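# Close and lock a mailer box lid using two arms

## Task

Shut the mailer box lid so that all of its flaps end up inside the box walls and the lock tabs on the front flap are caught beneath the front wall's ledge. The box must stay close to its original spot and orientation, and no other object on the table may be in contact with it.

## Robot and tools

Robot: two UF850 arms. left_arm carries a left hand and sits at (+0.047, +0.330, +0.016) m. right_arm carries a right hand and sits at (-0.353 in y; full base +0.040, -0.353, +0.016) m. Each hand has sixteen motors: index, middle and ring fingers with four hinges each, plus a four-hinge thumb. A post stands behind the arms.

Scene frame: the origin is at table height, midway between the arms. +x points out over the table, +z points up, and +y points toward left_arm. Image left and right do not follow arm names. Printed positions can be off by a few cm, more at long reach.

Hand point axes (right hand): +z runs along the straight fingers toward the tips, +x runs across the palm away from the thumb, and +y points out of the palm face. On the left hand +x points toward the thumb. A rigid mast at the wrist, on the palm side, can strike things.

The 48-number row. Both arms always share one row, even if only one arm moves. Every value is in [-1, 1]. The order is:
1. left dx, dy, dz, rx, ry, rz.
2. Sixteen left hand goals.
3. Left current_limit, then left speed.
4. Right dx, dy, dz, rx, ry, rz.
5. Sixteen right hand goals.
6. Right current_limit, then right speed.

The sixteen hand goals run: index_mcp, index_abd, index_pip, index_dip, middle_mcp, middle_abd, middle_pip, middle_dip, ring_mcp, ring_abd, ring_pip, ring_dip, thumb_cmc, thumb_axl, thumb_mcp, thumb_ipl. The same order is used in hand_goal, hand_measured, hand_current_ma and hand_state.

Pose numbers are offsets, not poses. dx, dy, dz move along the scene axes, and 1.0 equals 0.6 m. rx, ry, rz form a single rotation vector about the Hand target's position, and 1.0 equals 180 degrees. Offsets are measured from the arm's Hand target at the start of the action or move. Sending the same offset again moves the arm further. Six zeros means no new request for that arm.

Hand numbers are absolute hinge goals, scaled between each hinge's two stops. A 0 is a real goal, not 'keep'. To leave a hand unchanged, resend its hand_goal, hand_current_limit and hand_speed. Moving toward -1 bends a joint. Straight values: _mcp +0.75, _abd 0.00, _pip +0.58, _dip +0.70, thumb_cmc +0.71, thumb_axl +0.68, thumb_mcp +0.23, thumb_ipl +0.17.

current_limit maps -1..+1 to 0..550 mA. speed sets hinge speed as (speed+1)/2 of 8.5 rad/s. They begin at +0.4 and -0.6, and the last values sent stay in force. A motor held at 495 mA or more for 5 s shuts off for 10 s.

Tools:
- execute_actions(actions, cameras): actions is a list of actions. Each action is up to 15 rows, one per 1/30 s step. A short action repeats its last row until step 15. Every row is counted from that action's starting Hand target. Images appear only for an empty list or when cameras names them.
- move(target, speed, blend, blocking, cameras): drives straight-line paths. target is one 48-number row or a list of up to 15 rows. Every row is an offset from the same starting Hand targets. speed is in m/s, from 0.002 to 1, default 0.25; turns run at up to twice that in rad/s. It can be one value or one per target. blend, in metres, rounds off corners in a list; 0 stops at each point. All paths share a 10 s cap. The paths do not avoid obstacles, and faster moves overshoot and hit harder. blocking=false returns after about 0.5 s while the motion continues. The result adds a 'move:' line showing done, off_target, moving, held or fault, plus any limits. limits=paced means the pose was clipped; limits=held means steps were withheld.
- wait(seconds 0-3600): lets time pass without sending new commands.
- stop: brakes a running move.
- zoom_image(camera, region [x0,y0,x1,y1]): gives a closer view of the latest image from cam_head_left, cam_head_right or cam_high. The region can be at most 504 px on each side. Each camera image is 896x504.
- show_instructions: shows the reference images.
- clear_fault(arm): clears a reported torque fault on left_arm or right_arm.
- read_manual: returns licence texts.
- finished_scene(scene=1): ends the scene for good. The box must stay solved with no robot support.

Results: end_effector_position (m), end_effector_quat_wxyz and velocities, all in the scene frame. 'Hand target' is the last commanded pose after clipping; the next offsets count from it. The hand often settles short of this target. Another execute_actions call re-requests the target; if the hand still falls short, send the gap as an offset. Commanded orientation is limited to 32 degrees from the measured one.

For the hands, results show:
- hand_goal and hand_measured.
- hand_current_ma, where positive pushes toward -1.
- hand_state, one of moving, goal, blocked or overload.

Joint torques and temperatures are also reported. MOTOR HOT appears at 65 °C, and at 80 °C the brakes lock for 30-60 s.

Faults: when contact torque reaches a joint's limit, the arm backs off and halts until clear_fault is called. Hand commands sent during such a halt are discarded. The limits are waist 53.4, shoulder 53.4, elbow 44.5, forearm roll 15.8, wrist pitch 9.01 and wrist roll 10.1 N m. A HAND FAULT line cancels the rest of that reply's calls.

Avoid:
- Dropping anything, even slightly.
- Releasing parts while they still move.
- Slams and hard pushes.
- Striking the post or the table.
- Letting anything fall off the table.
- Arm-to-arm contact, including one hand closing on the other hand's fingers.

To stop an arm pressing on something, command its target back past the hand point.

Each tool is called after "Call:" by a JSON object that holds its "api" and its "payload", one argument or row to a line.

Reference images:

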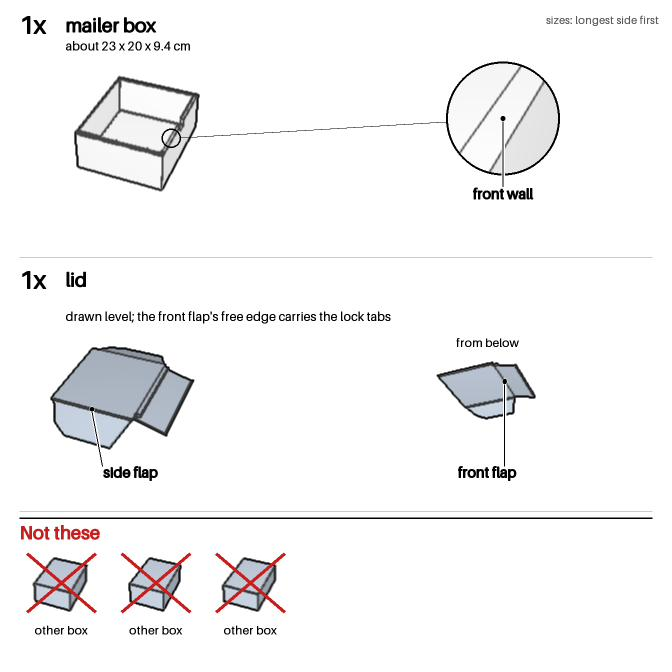

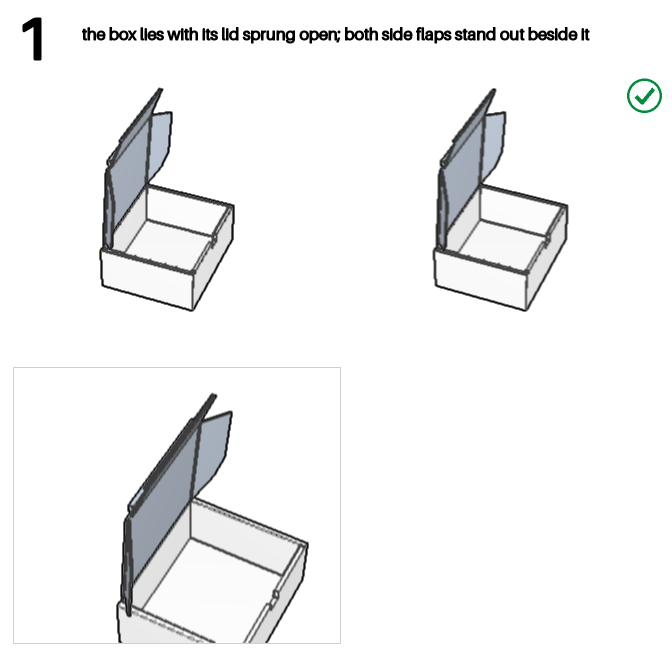

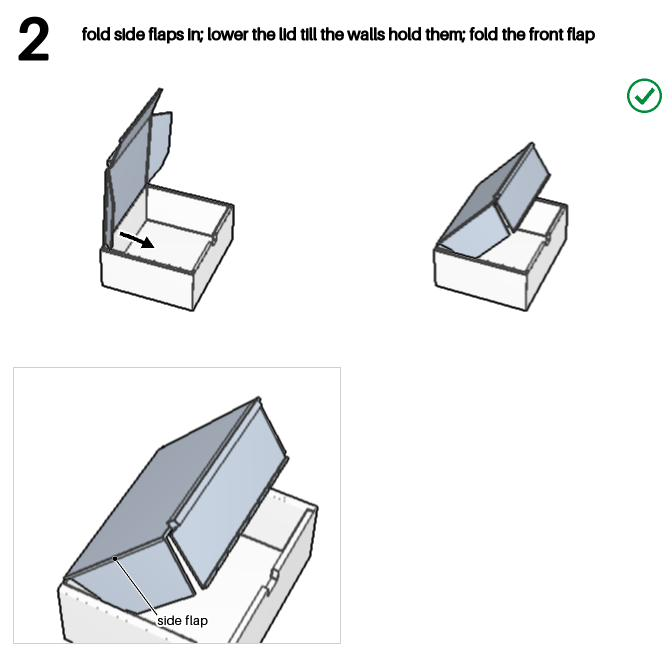

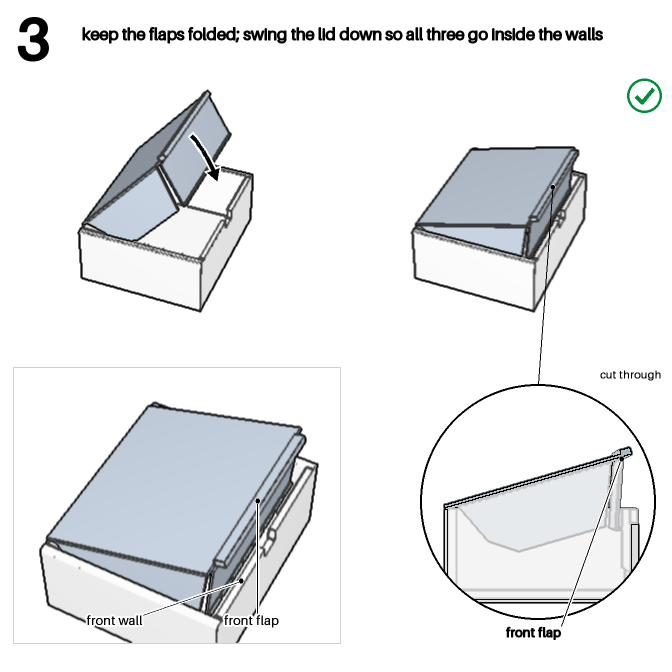

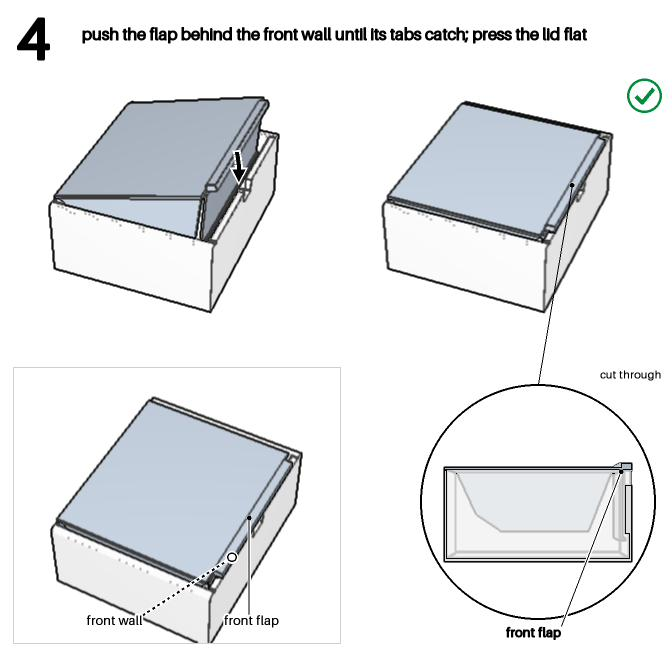

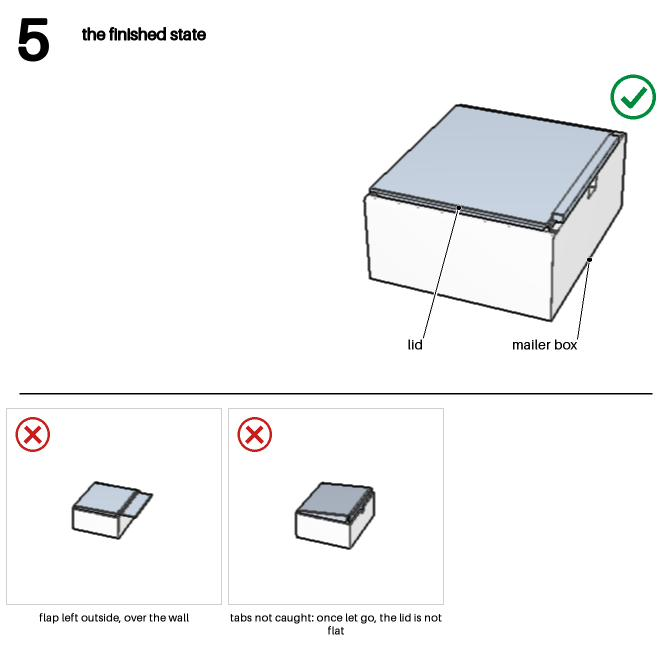

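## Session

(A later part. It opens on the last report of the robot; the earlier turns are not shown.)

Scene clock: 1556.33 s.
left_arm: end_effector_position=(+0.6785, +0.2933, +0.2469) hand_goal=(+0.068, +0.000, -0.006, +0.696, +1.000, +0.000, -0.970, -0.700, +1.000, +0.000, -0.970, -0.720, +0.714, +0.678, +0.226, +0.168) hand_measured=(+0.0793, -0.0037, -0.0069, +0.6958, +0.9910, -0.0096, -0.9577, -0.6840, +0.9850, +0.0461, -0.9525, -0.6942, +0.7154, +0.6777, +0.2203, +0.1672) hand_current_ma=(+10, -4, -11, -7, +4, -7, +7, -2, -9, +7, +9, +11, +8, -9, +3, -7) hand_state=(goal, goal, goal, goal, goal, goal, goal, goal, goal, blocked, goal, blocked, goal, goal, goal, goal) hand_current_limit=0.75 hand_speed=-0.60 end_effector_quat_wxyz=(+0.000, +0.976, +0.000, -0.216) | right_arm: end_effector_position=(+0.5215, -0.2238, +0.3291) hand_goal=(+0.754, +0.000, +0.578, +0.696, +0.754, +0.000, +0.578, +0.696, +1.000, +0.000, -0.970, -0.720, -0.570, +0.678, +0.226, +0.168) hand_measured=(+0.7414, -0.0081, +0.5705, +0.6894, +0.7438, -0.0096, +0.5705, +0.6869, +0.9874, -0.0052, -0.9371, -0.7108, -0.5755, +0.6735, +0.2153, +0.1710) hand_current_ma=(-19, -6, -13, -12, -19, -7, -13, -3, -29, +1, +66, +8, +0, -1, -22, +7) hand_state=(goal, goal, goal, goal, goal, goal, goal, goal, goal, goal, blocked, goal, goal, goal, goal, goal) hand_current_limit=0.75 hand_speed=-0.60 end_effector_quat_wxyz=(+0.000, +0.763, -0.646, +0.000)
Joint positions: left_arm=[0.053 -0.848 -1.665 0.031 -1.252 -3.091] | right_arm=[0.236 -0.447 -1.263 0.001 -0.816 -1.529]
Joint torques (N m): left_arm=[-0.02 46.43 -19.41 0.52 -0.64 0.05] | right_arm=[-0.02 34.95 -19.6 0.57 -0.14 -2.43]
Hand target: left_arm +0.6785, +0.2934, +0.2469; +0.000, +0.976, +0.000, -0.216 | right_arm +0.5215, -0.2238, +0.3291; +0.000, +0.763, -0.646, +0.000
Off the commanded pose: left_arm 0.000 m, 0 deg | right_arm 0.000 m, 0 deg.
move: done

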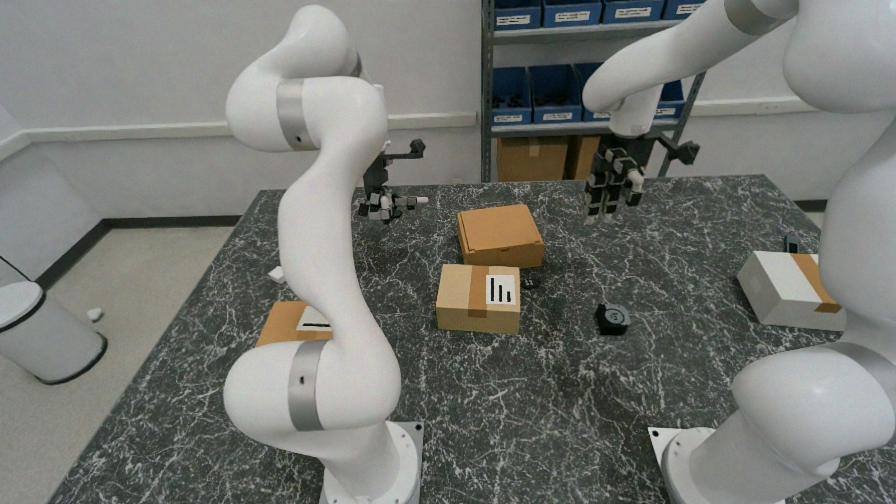

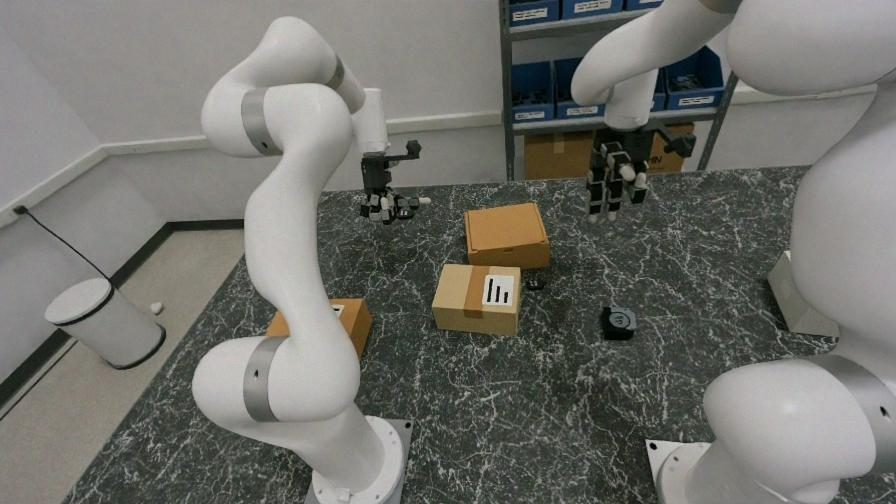

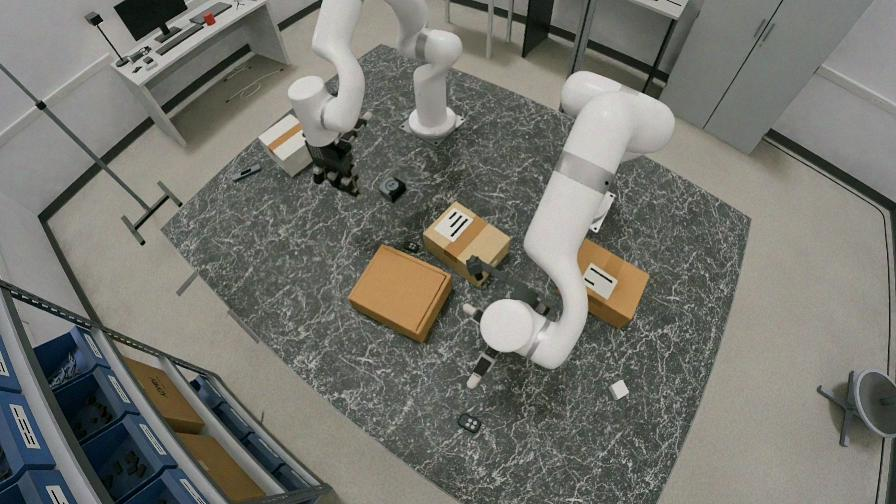

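Call:
{"api": "move", "payload": {
  "target": [
    [0,0,0,0,0,0,0.068,0,-0.007,0.696,1,0,-0.97,-0.70,1,0,-0.97,-0.72,0.714,0.678,0.226,0.168,0.5,-0.6, 0,0,0,0,0,0,0.754,0,0.577,0.696,0.754,0,0.577,0.696,0.754,0,0.577,0.696,-0.57,0.678,0.226,0.168,0.5,-0.6],
    [0,0,0,0,0,0,0.068,0,-0.007,0.696,1,0,-0.97,-0.70,1,0,-0.97,-0.72,0.714,0.678,0.226,0.168,0.5,-0.6, -0.0103,0.4758,-0.0652,0,0,-0.0083,0.754,0,0.577,0.696,0.754,0,0.577,0.696,0.754,0,0.577,0.696,-0.57,0.678,0.226,0.168,0.5,-0.6]
  ],
  "speed": 0.15,
  "cameras": ["cam_head_left","cam_head_right","cam_high"]
}}

Call:
{"api": "zoom_image", "payload": {
  "camera": "cam_head_left",
  "region": [445, 180, 555, 280]
}}

Call:
{"api": "zoom_image", "payload": {
  "camera": "cam_high",
  "region": [340, 190, 520, 350]
}}

Scene clock: 1627.93 s.
left_arm: end_effector_position=(+0.6785, +0.2934, +0.2469) hand_goal=(+0.068, +0.000, -0.006, +0.696, +1.000, +0.000, -0.970, -0.700, +1.000, +0.000, -0.970, -0.720, +0.714, +0.678, +0.226, +0.168) hand_measured=(+0.0793, -0.0037, -0.0081, +0.6971, +0.9922, -0.0096, -0.9577, -0.6840, +0.9850, +0.0461, -0.9512, -0.6942, +0.7154, +0.6777, +0.2203, +0.1681) hand_current_ma=(+8, -2, -8, -11, +10, -6, +10, -2, -7, +7, +13, +13, +6, -11, +1, -8) hand_state=(goal, goal, goal, goal, goal, goal, goal, goal, goal, blocked, goal, blocked, goal, goal, goal, goal) hand_current_limit=0.50 hand_speed=-0.60 end_effector_quat_wxyz=(+0.000, +0.976, +0.000, -0.216) | right_arm: end_effector_position=(+0.5153, +0.0617, +0.2900) hand_goal=(+0.754, +0.000, +0.578, +0.696, +0.754, +0.000, +0.578, +0.696, +0.754, +0.000, +0.578, +0.696, -0.570, +0.678, +0.226, +0.168) hand_measured=(+0.7426, +0.0021, +0.5718, +0.6894, +0.7438, +0.0021, +0.5693, +0.6881, +0.7486, -0.0096, +0.5782, +0.6958, -0.5680, +0.6746, +0.2143, +0.1710) hand_current_ma=(-20, +7, -11, -10, -17, -2, -8, -7, -13, -3, +8, -9, +3, -4, -26, +6) hand_state=(goal, goal, goal, goal, goal, goal, goal, goal, goal, goal, goal, goal, goal, goal, goal, goal) hand_current_limit=0.50 hand_speed=-0.60 end_effector_quat_wxyz=(+0.000, +0.755, -0.656, +0.000)
Joint positions: left_arm=[0.053 -0.848 -1.665 0.031 -1.252 -3.091] | right_arm=[0.65 -0.757 -1.642 0.001 -0.885 -1.089]
Joint torques (N m): left_arm=[-0.02 46.43 -19.41 0.52 -0.64 0.05] | right_arm=[-0.02 44.4 -20.02 0.64 -3.77 2.6]
Hand target: left_arm +0.6785, +0.2934, +0.2469; +0.000, +0.976, +0.000, -0.216 | right_arm +0.5153, +0.0617, +0.2900; +0.000, +0.755, -0.656, +0.000
Off the commanded pose: left_arm 0.000 m, 0 deg | right_arm 0.000 m, 0 deg.
move: done

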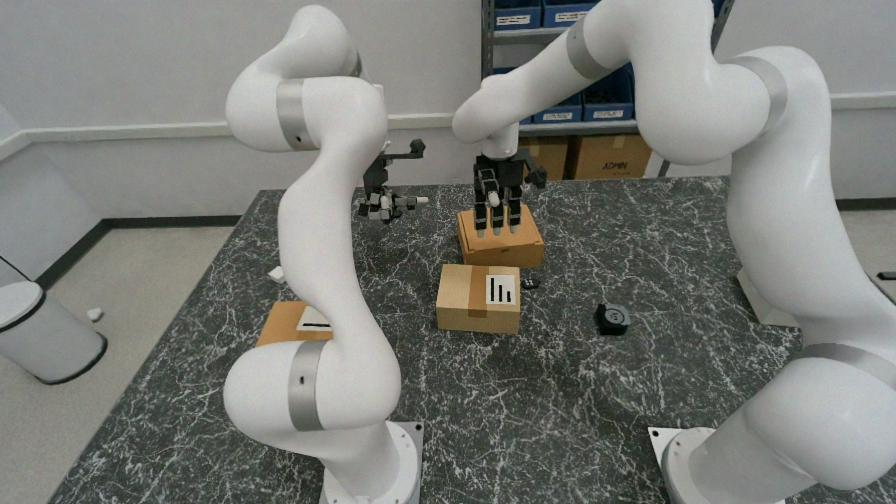

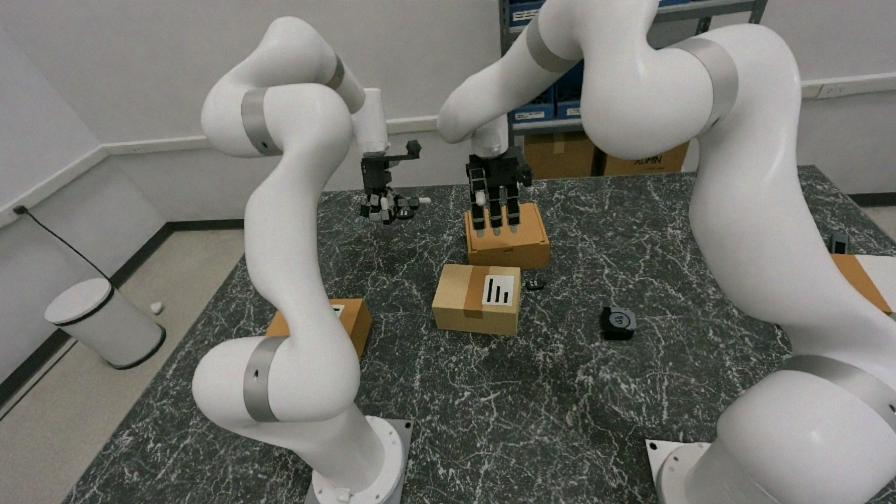

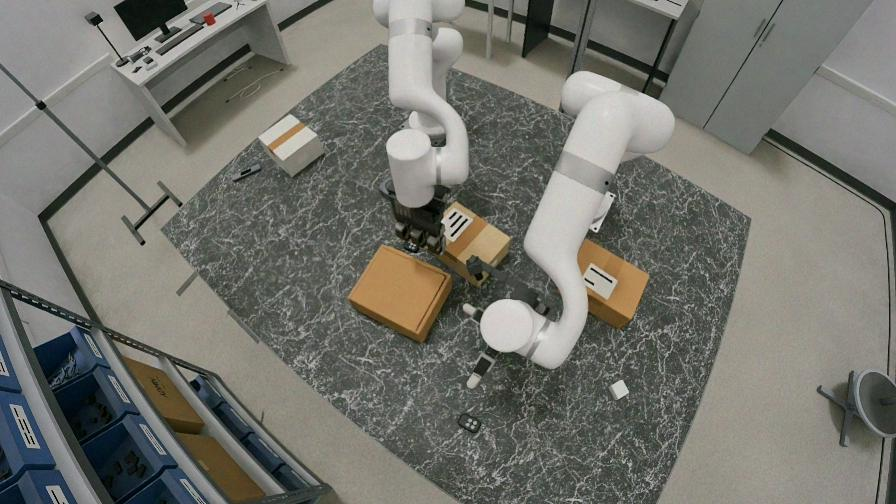

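Scaled by 4.582 from the camera's image (finer frame: 1280x720).

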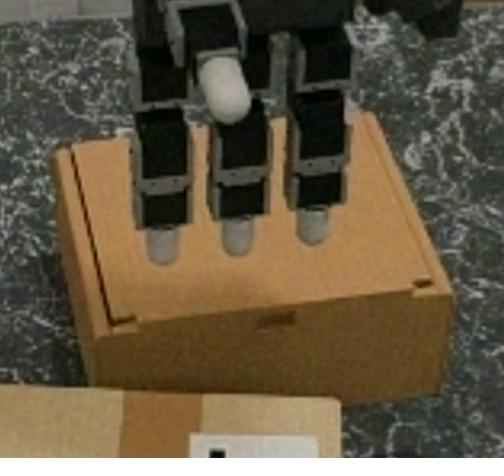

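Scaled by 2.800 from the camera's image (finer frame: 1280x720).

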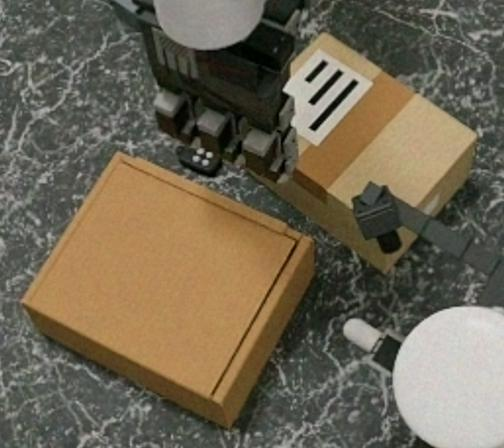

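Call:
{"api": "move", "payload": {
  "target": [
    [0,0,0,0,0,0,0.068,0,-0.007,0.696,1,0,-0.97,-0.70,1,0,-0.97,-0.72,0.714,0.678,0.226,0.168,0.5,-0.6, 0,0,-0.175,0,0,0,0.754,0,0.577,0.696,0.754,0,0.577,0.696,0.754,0,0.577,0.696,-0.57,0.678,0.226,0.168,0.5,-0.6]
  ],
  "speed": 0.08,
  "cameras": ["cam_head_left","cam_high"]
}}

Call:
{"api": "zoom_image", "payload": {
  "camera": "cam_head_left",
  "region": [445, 180, 555, 280]
}}

Call:
{"api": "zoom_image", "payload": {
  "camera": "cam_high",
  "region": [340, 190, 520, 350]
}}

Scene clock: 1639.33 s.
left_arm: end_effector_position=(+0.6785, +0.2934, +0.2469) hand_goal=(+0.068, +0.000, -0.006, +0.696, +1.000, +0.000, -0.970, -0.700, +1.000, +0.000, -0.970, -0.720, +0.714, +0.678, +0.226, +0.168) hand_measured=(+0.0781, -0.0037, -0.0081, +0.6958, +0.9910, -0.0081, -0.9577, -0.6840, +0.9850, +0.0461, -0.9512, -0.6942, +0.7154, +0.6767, +0.2203, +0.1681) hand_current_ma=(+6, -4, -10, -8, +5, -8, +10, -3, -8, +11, +10, +10, +8, -11, +4, -9) hand_state=(goal, goal, goal, goal, goal, goal, goal, goal, goal, blocked, goal, blocked, goal, goal, goal, goal) hand_current_limit=0.50 hand_speed=-0.60 end_effector_quat_wxyz=(+0.000, +0.976, +0.000, -0.216) | right_arm: end_effector_position=(+0.5154, +0.0618, +0.1855) hand_goal=(+0.754, +0.000, +0.578, +0.696, +0.754, +0.000, +0.578, +0.696, +0.754, +0.000, +0.578, +0.696, -0.570, +0.678, +0.226, +0.168) hand_measured=(+0.7161, -0.0066, +0.6386, +0.6958, +0.7414, +0.0007, +0.6078, +0.6907, +0.7498, -0.0096, +0.5885, +0.6958, -0.5705, +0.6735, +0.2143, +0.1700) hand_current_ma=(-80, -9, +126, -3, -27, +0, +58, +0, -18, +6, +27, -9, +2, -5, -19, +5) hand_state=(blocked, goal, blocked, goal, goal, goal, blocked, goal, goal, goal, goal, goal, goal, goal, goal, goal) hand_current_limit=0.50 hand_speed=-0.60 end_effector_quat_wxyz=(+0.000, +0.755, -0.656, +0.000)
Joint positions: left_arm=[0.053 -0.848 -1.665 0.031 -1.252 -3.091] | right_arm=[0.65 -0.878 -1.592 0.001 -0.713 -1.089]
Joint torques (N m): left_arm=[-0.02 46.43 -19.41 0.52 -0.64 0.05] | right_arm=[-0.02 9.72 -18.91 0.54 3.75 0]
Hand target: left_arm +0.6785, +0.2934, +0.2469; +0.000, +0.976, +0.000, -0.216 | right_arm +0.5153, +0.0617, +0.1850; +0.000, +0.755, -0.656, +0.000
Off the commanded pose: left_arm 0.000 m, 0 deg | right_arm 0.001 m, 0 deg.
move: done

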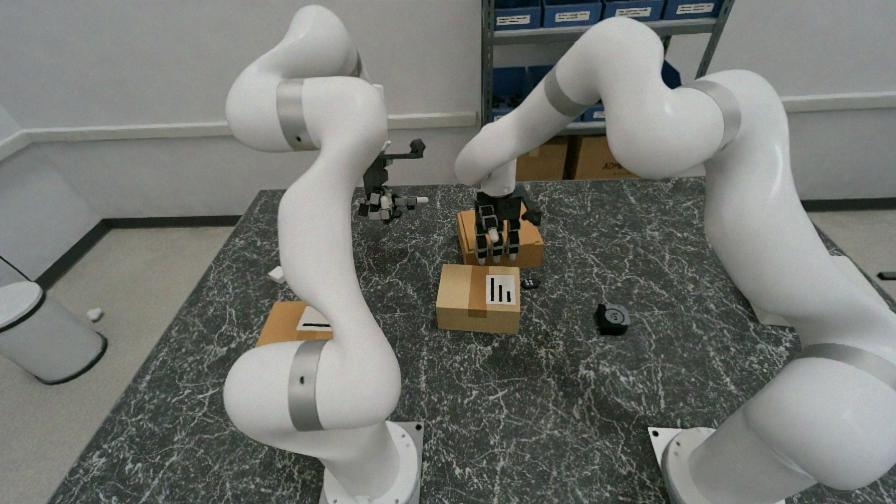

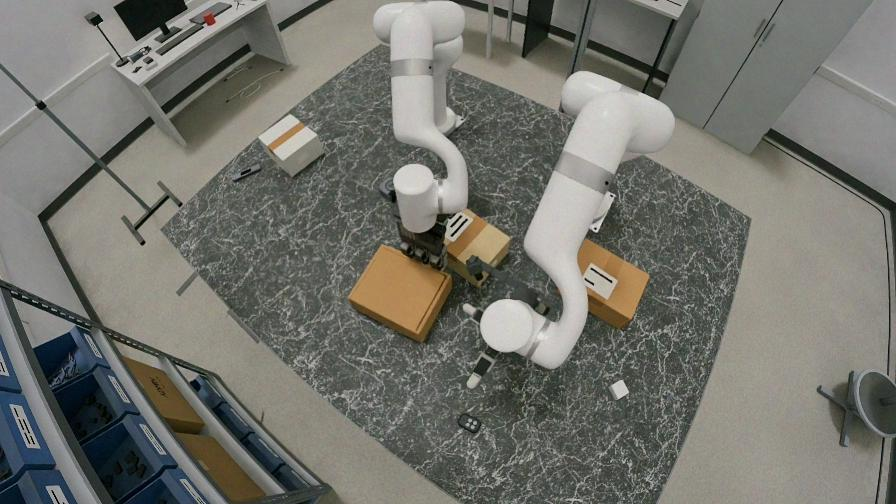

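Scaled by 4.582 from the camera's image (finer frame: 1280x720).

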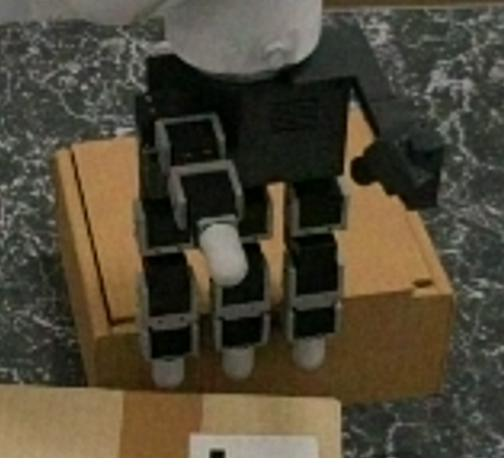

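Scaled by 2.800 from the camera's image (finer frame: 1280x720).

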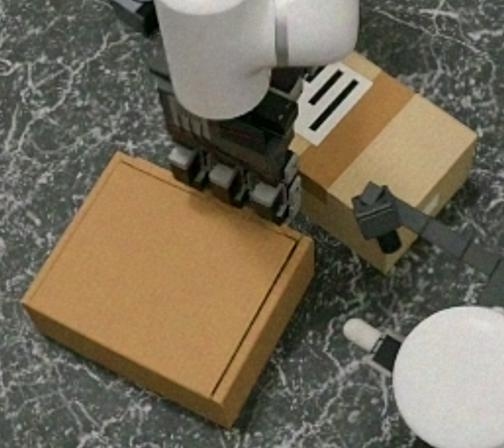

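Call:
{"api": "move", "payload": {
  "target": [
    [0,0,0,0,0,0,0.068,0,-0.007,0.696,1,0,-0.97,-0.70,1,0,-0.97,-0.72,0.714,0.678,0.226,0.168,0.5,-0.6, -0.01,-0.001,0.01,0,0,0,0.754,0,0.577,0.696,0.754,0,0.577,0.696,0.754,0,0.577,0.696,-0.57,0.678,0.226,0.168,0.5,-0.6]
  ],
  "speed": 0.03,
  "cameras": ["cam_head_left"]
}}

Call:
{"api": "zoom_image", "payload": {
  "camera": "cam_head_left",
  "region": [445, 180, 555, 280]
}}

Scene clock: 1644.50 s.
left_arm: end_effector_position=(+0.6785, +0.2934, +0.2469) hand_goal=(+0.068, +0.000, -0.006, +0.696, +1.000, +0.000, -0.970, -0.700, +1.000, +0.000, -0.970, -0.720, +0.714, +0.678, +0.226, +0.168) hand_measured=(+0.0793, -0.0037, -0.0069, +0.6971, +0.9922, -0.0096, -0.9577, -0.6840, +0.9850, +0.0461, -0.9512, -0.6942, +0.7167, +0.6777, +0.2203, +0.1681) hand_current_ma=(+5, -1, -13, -8, +4, -10, +13, -3, -8, +9, +11, +11, +6, -12, +6, -10) hand_state=(goal, goal, goal, goal, goal, goal, goal, goal, goal, blocked, goal, blocked, goal, goal, goal, goal) hand_current_limit=0.50 hand_speed=-0.60 end_effector_quat_wxyz=(+0.000, +0.976, +0.000, -0.216) | right_arm: end_effector_position=(+0.5093, +0.0611, +0.1910) hand_goal=(+0.754, +0.000, +0.578, +0.696, +0.754, +0.000, +0.578, +0.696, +0.754, +0.000, +0.578, +0.696, -0.570, +0.678, +0.226, +0.168) hand_measured=(+0.7414, -0.0037, +0.5821, +0.6920, +0.7462, +0.0007, +0.5834, +0.6894, +0.7511, -0.0052, +0.5782, +0.6971, -0.5705, +0.6735, +0.2163, +0.1710) hand_current_ma=(-20, +0, +6, -2, -14, +1, +13, -4, -9, +4, +7, -12, +3, -5, -20, +7) hand_state=(goal, goal, goal, goal, goal, goal, goal, goal, goal, goal, goal, goal, goal, goal, goal, goal) hand_current_limit=0.50 hand_speed=-0.60 end_effector_quat_wxyz=(+0.000, +0.755, -0.656, +0.000)
Joint positions: left_arm=[0.053 -0.848 -1.665 0.031 -1.252 -3.091] | right_arm=[0.654 -0.858 -1.571 0.001 -0.713 -1.085]
Joint torques (N m): left_arm=[-0.02 46.43 -19.41 0.52 -0.64 0.05] | right_arm=[-0.02 45.75 -18.89 0.54 3.4 0]
Hand target: left_arm +0.6785, +0.2934, +0.2469; +0.000, +0.976, +0.000, -0.216 | right_arm +0.5093, +0.0611, +0.1910; +0.000, +0.755, -0.656, +0.000
Off the commanded pose: left_arm 0.000 m, 0 deg | right_arm 0.000 m, 0 deg.
move: done

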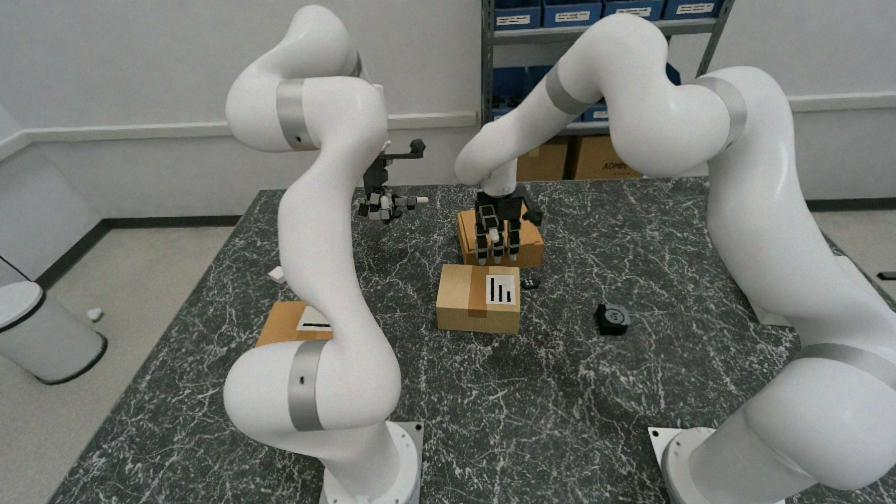

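Scaled by 4.582 from the camera's image (finer frame: 1280x720).

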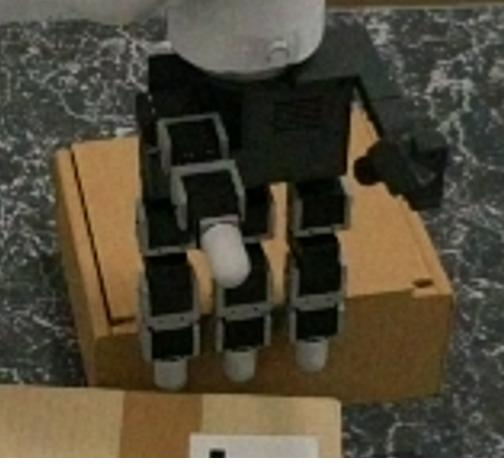

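Call:
{"api": "move", "payload": {
  "target": [
    [0,0,0,0,0,0,0.068,0,-0.007,0.696,1,0,-0.97,-0.70,1,0,-0.97,-0.72,0.714,0.678,0.226,0.168,0.5,-0.6, 0.0202,0.003,0,0,0,0,0.754,0,0.577,0.696,0.754,0,0.577,0.696,0.754,0,0.577,0.696,-0.57,0.678,0.226,0.168,0.5,-0.6],
    [0,0,0,0,0,0,0.068,0,-0.007,0.696,1,0,-0.97,-0.70,1,0,-0.97,-0.72,0.714,0.678,0.226,0.168,0.5,-0.6, 0.0735,0.0397,0,0,0,-0.0175,0.754,0,0.577,0.696,0.754,0,0.577,0.696,0.754,0,0.577,0.696,-0.57,0.678,0.226,0.168,0.5,-0.6]
  ],
  "speed": 0.035,
  "blend": [0.005,0],
  "cameras": ["cam_head_left","cam_high"]
}}

Call:
{"api": "zoom_image", "payload": {
  "camera": "cam_head_left",
  "region": [445, 180, 555, 280]
}}

Call:
{"api": "zoom_image", "payload": {
  "camera": "cam_high",
  "region": [340, 190, 520, 350]
}}

Scene clock: 1654.50 s.
left_arm: end_effector_position=(+0.6785, +0.2934, +0.2469) hand_goal=(+0.068, +0.000, -0.006, +0.696, +1.000, +0.000, -0.970, -0.700, +1.000, +0.000, -0.970, -0.720, +0.714, +0.678, +0.226, +0.168) hand_measured=(+0.0793, -0.0037, -0.0069, +0.6958, +0.9922, -0.0096, -0.9577, -0.6853, +0.9850, +0.0461, -0.9512, -0.6942, +0.7154, +0.6777, +0.2203, +0.1672) hand_current_ma=(+6, -3, -9, -7, +6, -5, +9, -6, -4, +8, +12, +10, +9, -9, +4, -8) hand_state=(goal, goal, goal, goal, goal, goal, goal, goal, goal, blocked, goal, blocked, goal, goal, goal, goal) hand_current_limit=0.50 hand_speed=-0.60 end_effector_quat_wxyz=(+0.000, +0.976, +0.000, -0.216) | right_arm: end_effector_position=(+0.5534, +0.0849, +0.1910) hand_goal=(+0.754, +0.000, +0.578, +0.696, +0.754, +0.000, +0.578, +0.696, +0.754, +0.000, +0.578, +0.696, -0.570, +0.678, +0.226, +0.168) hand_measured=(+0.7426, -0.0008, +0.5808, +0.6907, +0.7462, -0.0081, +0.5795, +0.6894, +0.7450, -0.0081, +0.5770, +0.6971, -0.5693, +0.6735, +0.2143, +0.1710) hand_current_ma=(-19, +0, +9, -12, -22, -7, +7, +4, -21, -3, +4, -11, +1, +0, -20, +8) hand_state=(goal, goal, goal, goal, goal, goal, goal, goal, goal, goal, goal, goal, goal, goal, goal, goal) hand_current_limit=0.50 hand_speed=-0.60 end_effector_quat_wxyz=(+0.000, +0.737, -0.676, +0.000)
Joint positions: left_arm=[0.053 -0.848 -1.665 0.031 -1.252 -3.091] | right_arm=[0.641 -0.975 -1.778 0.001 -0.803 -1.043]
Joint torques (N m): left_arm=[-0.02 46.43 -19.41 0.52 -0.64 0.05] | right_arm=[-0.02 48.95 -19.57 0.6 -3.73 0]
Hand target: left_arm +0.6785, +0.2934, +0.2469; +0.000, +0.976, +0.000, -0.216 | right_arm +0.5534, +0.0849, +0.1910; +0.000, +0.737, -0.676, +0.000
Off the commanded pose: left_arm 0.000 m, 0 deg | right_arm 0.000 m, 0 deg.
move: done

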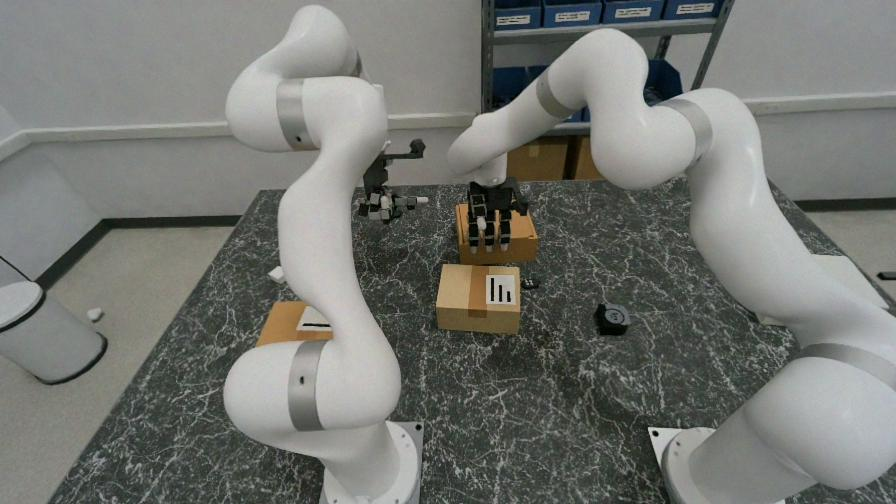

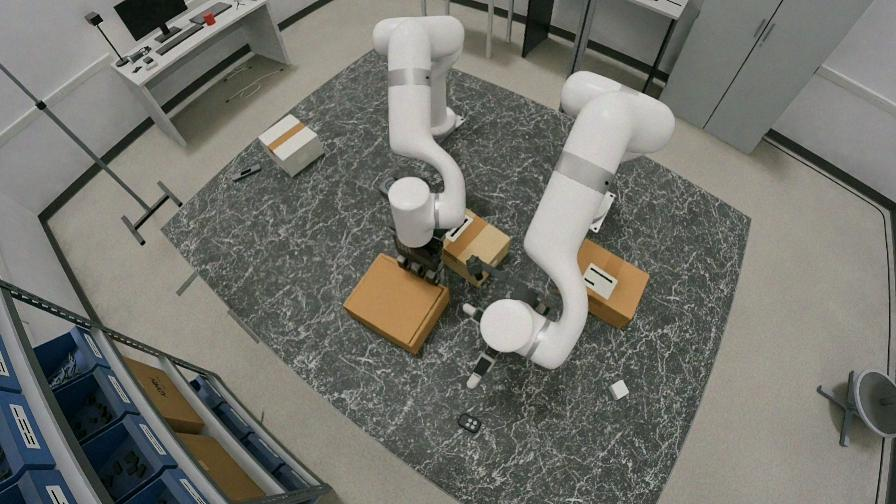

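Scaled by 4.582 from the camera's image (finer frame: 1280x720).

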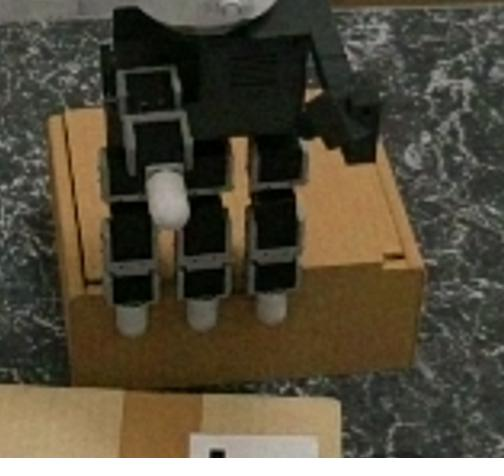

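Scaled by 2.800 from the camera's image (finer frame: 1280x720).

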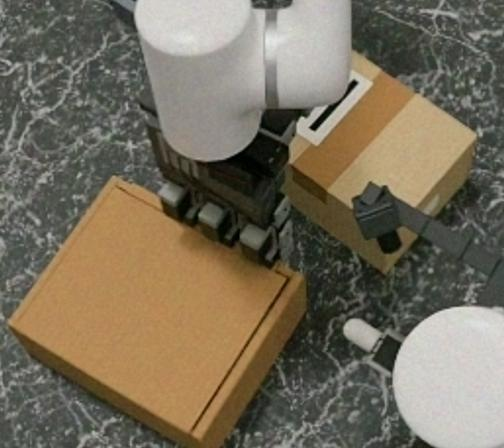

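Call:
{"api": "move", "payload": {
  "target": [
    [0,0,0,0,0,0,0.068,0,-0.007,0.696,1,0,-0.97,-0.70,1,0,-0.97,-0.72,0.714,0.678,0.226,0.168,0.5,-0.6, 0.0453,0.0325,0,0,0,-0.0175,0.754,0,0.577,0.696,0.754,0,0.577,0.696,0.754,0,0.577,0.696,-0.57,0.678,0.226,0.168,0.5,-0.6]
  ],
  "speed": 0.035,
  "cameras": ["cam_head_left","cam_head_right","cam_high"]
}}

Call:
{"api": "zoom_image", "payload": {
  "camera": "cam_head_left",
  "region": [445, 180, 555, 280]
}}

Call:
{"api": "zoom_image", "payload": {
  "camera": "cam_high",
  "region": [340, 190, 520, 350]
}}

Scene clock: 1664.37 s.
left_arm: end_effector_position=(+0.6785, +0.2934, +0.2469) hand_goal=(+0.068, +0.000, -0.006, +0.696, +1.000, +0.000, -0.970, -0.700, +1.000, +0.000, -0.970, -0.720, +0.714, +0.678, +0.226, +0.168) hand_measured=(+0.0793, -0.0037, -0.0081, +0.6971, +0.9922, -0.0096, -0.9589, -0.6840, +0.9850, +0.0461, -0.9512, -0.6929, +0.7154, +0.6777, +0.2203, +0.1672) hand_current_ma=(+9, -6, -7, -11, +5, -7, +11, -2, -9, +9, +14, +10, +10, -8, +3, -7) hand_state=(goal, goal, goal, goal, goal, goal, goal, goal, goal, blocked, goal, blocked, goal, goal, goal, goal) hand_current_limit=0.50 hand_speed=-0.60 end_effector_quat_wxyz=(+0.000, +0.976, +0.000, -0.216) | right_arm: end_effector_position=(+0.5806, +0.1044, +0.1910) hand_goal=(+0.754, +0.000, +0.578, +0.696, +0.754, +0.000, +0.578, +0.696, +0.754, +0.000, +0.578, +0.696, -0.570, +0.678, +0.226, +0.168) hand_measured=(+0.7426, -0.0008, +0.5821, +0.6881, +0.7450, -0.0081, +0.5795, +0.6881, +0.7450, -0.0096, +0.5782, +0.6971, -0.5693, +0.6735, +0.2153, +0.1700) hand_current_ma=(-14, -3, +8, -11, -18, -15, +9, -5, -32, -5, +6, -3, +3, -3, -20, +10) hand_state=(goal, goal, goal, goal, goal, goal, goal, goal, goal, goal, goal, goal, goal, goal, goal, goal) hand_current_limit=0.50 hand_speed=-0.60 end_effector_quat_wxyz=(+0.000, +0.718, -0.696, +0.000)
Joint positions: left_arm=[0.053 -0.848 -1.665 0.031 -1.252 -3.091] | right_arm=[0.637 -1.063 -1.935 0.001 -0.873 -0.992]
Joint torques (N m): left_arm=[-0.02 46.43 -19.41 0.52 -0.64 0.05] | right_arm=[-0.02 50.97 -19.97 0.64 -3.52 0]
Hand target: left_arm +0.6785, +0.2934, +0.2469; +0.000, +0.976, +0.000, -0.216 | right_arm +0.5806, +0.1044, +0.1910; +0.000, +0.718, -0.696, +0.000
Off the commanded pose: left_arm 0.000 m, 0 deg | right_arm 0.000 m, 0 deg.
move: done

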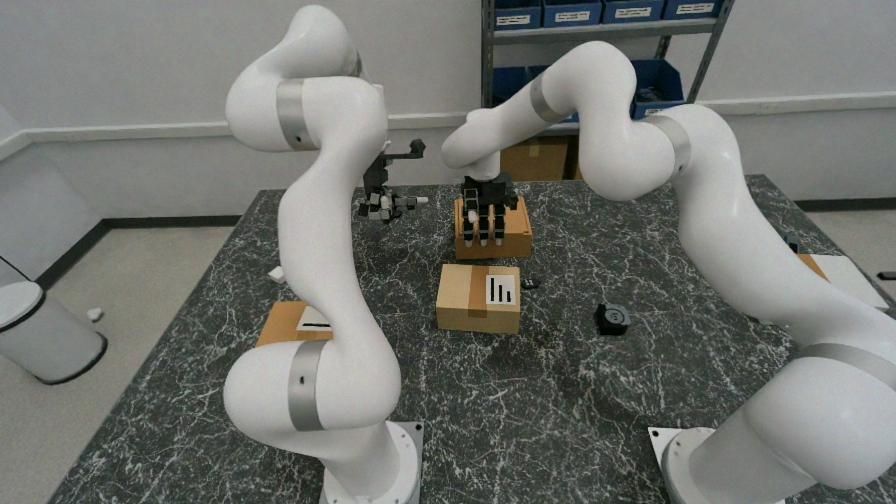

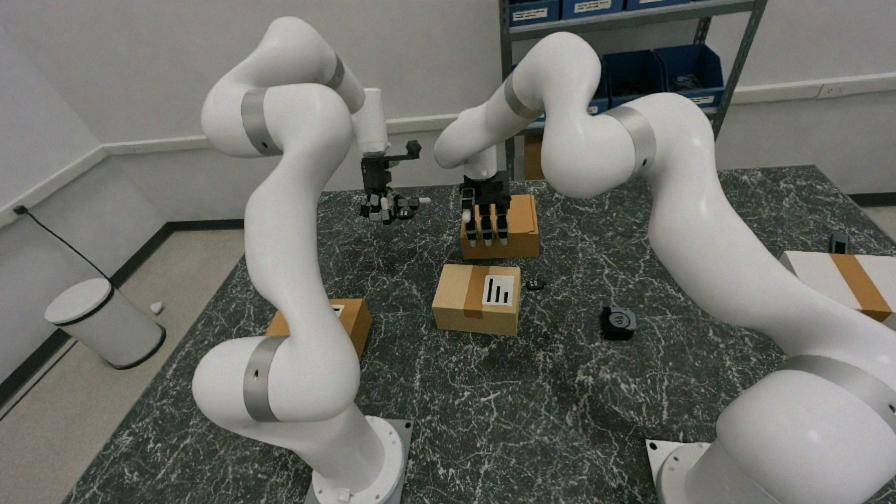

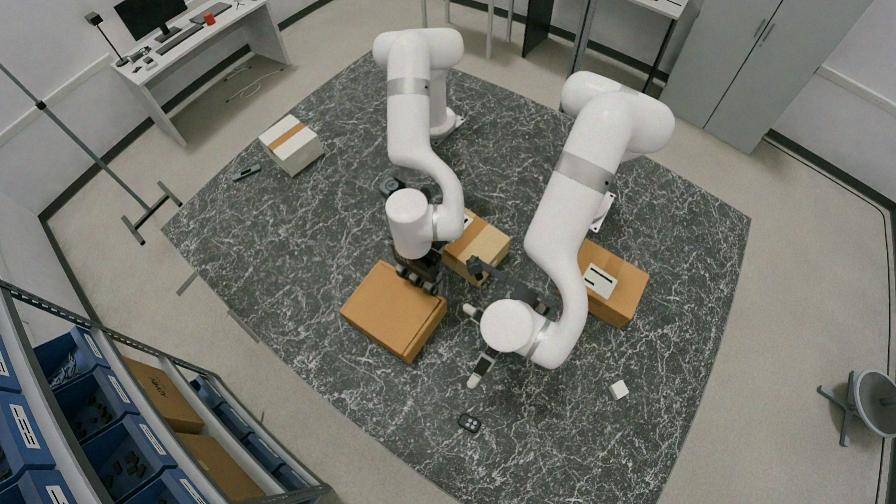

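Scaled by 4.582 from the camera's image (finer frame: 1280x720).

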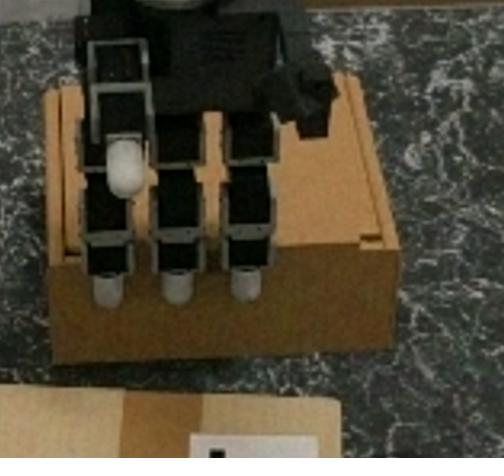

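Scaled by 2.800 from the camera's image (finer frame: 1280x720).

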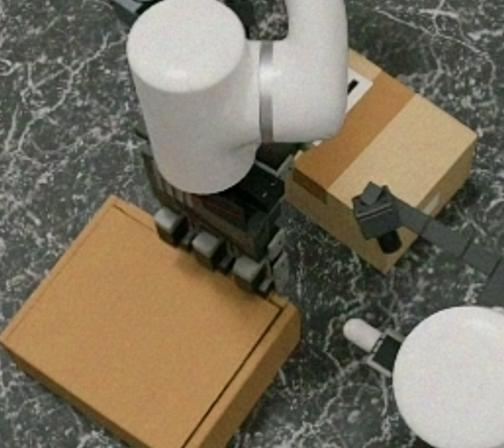

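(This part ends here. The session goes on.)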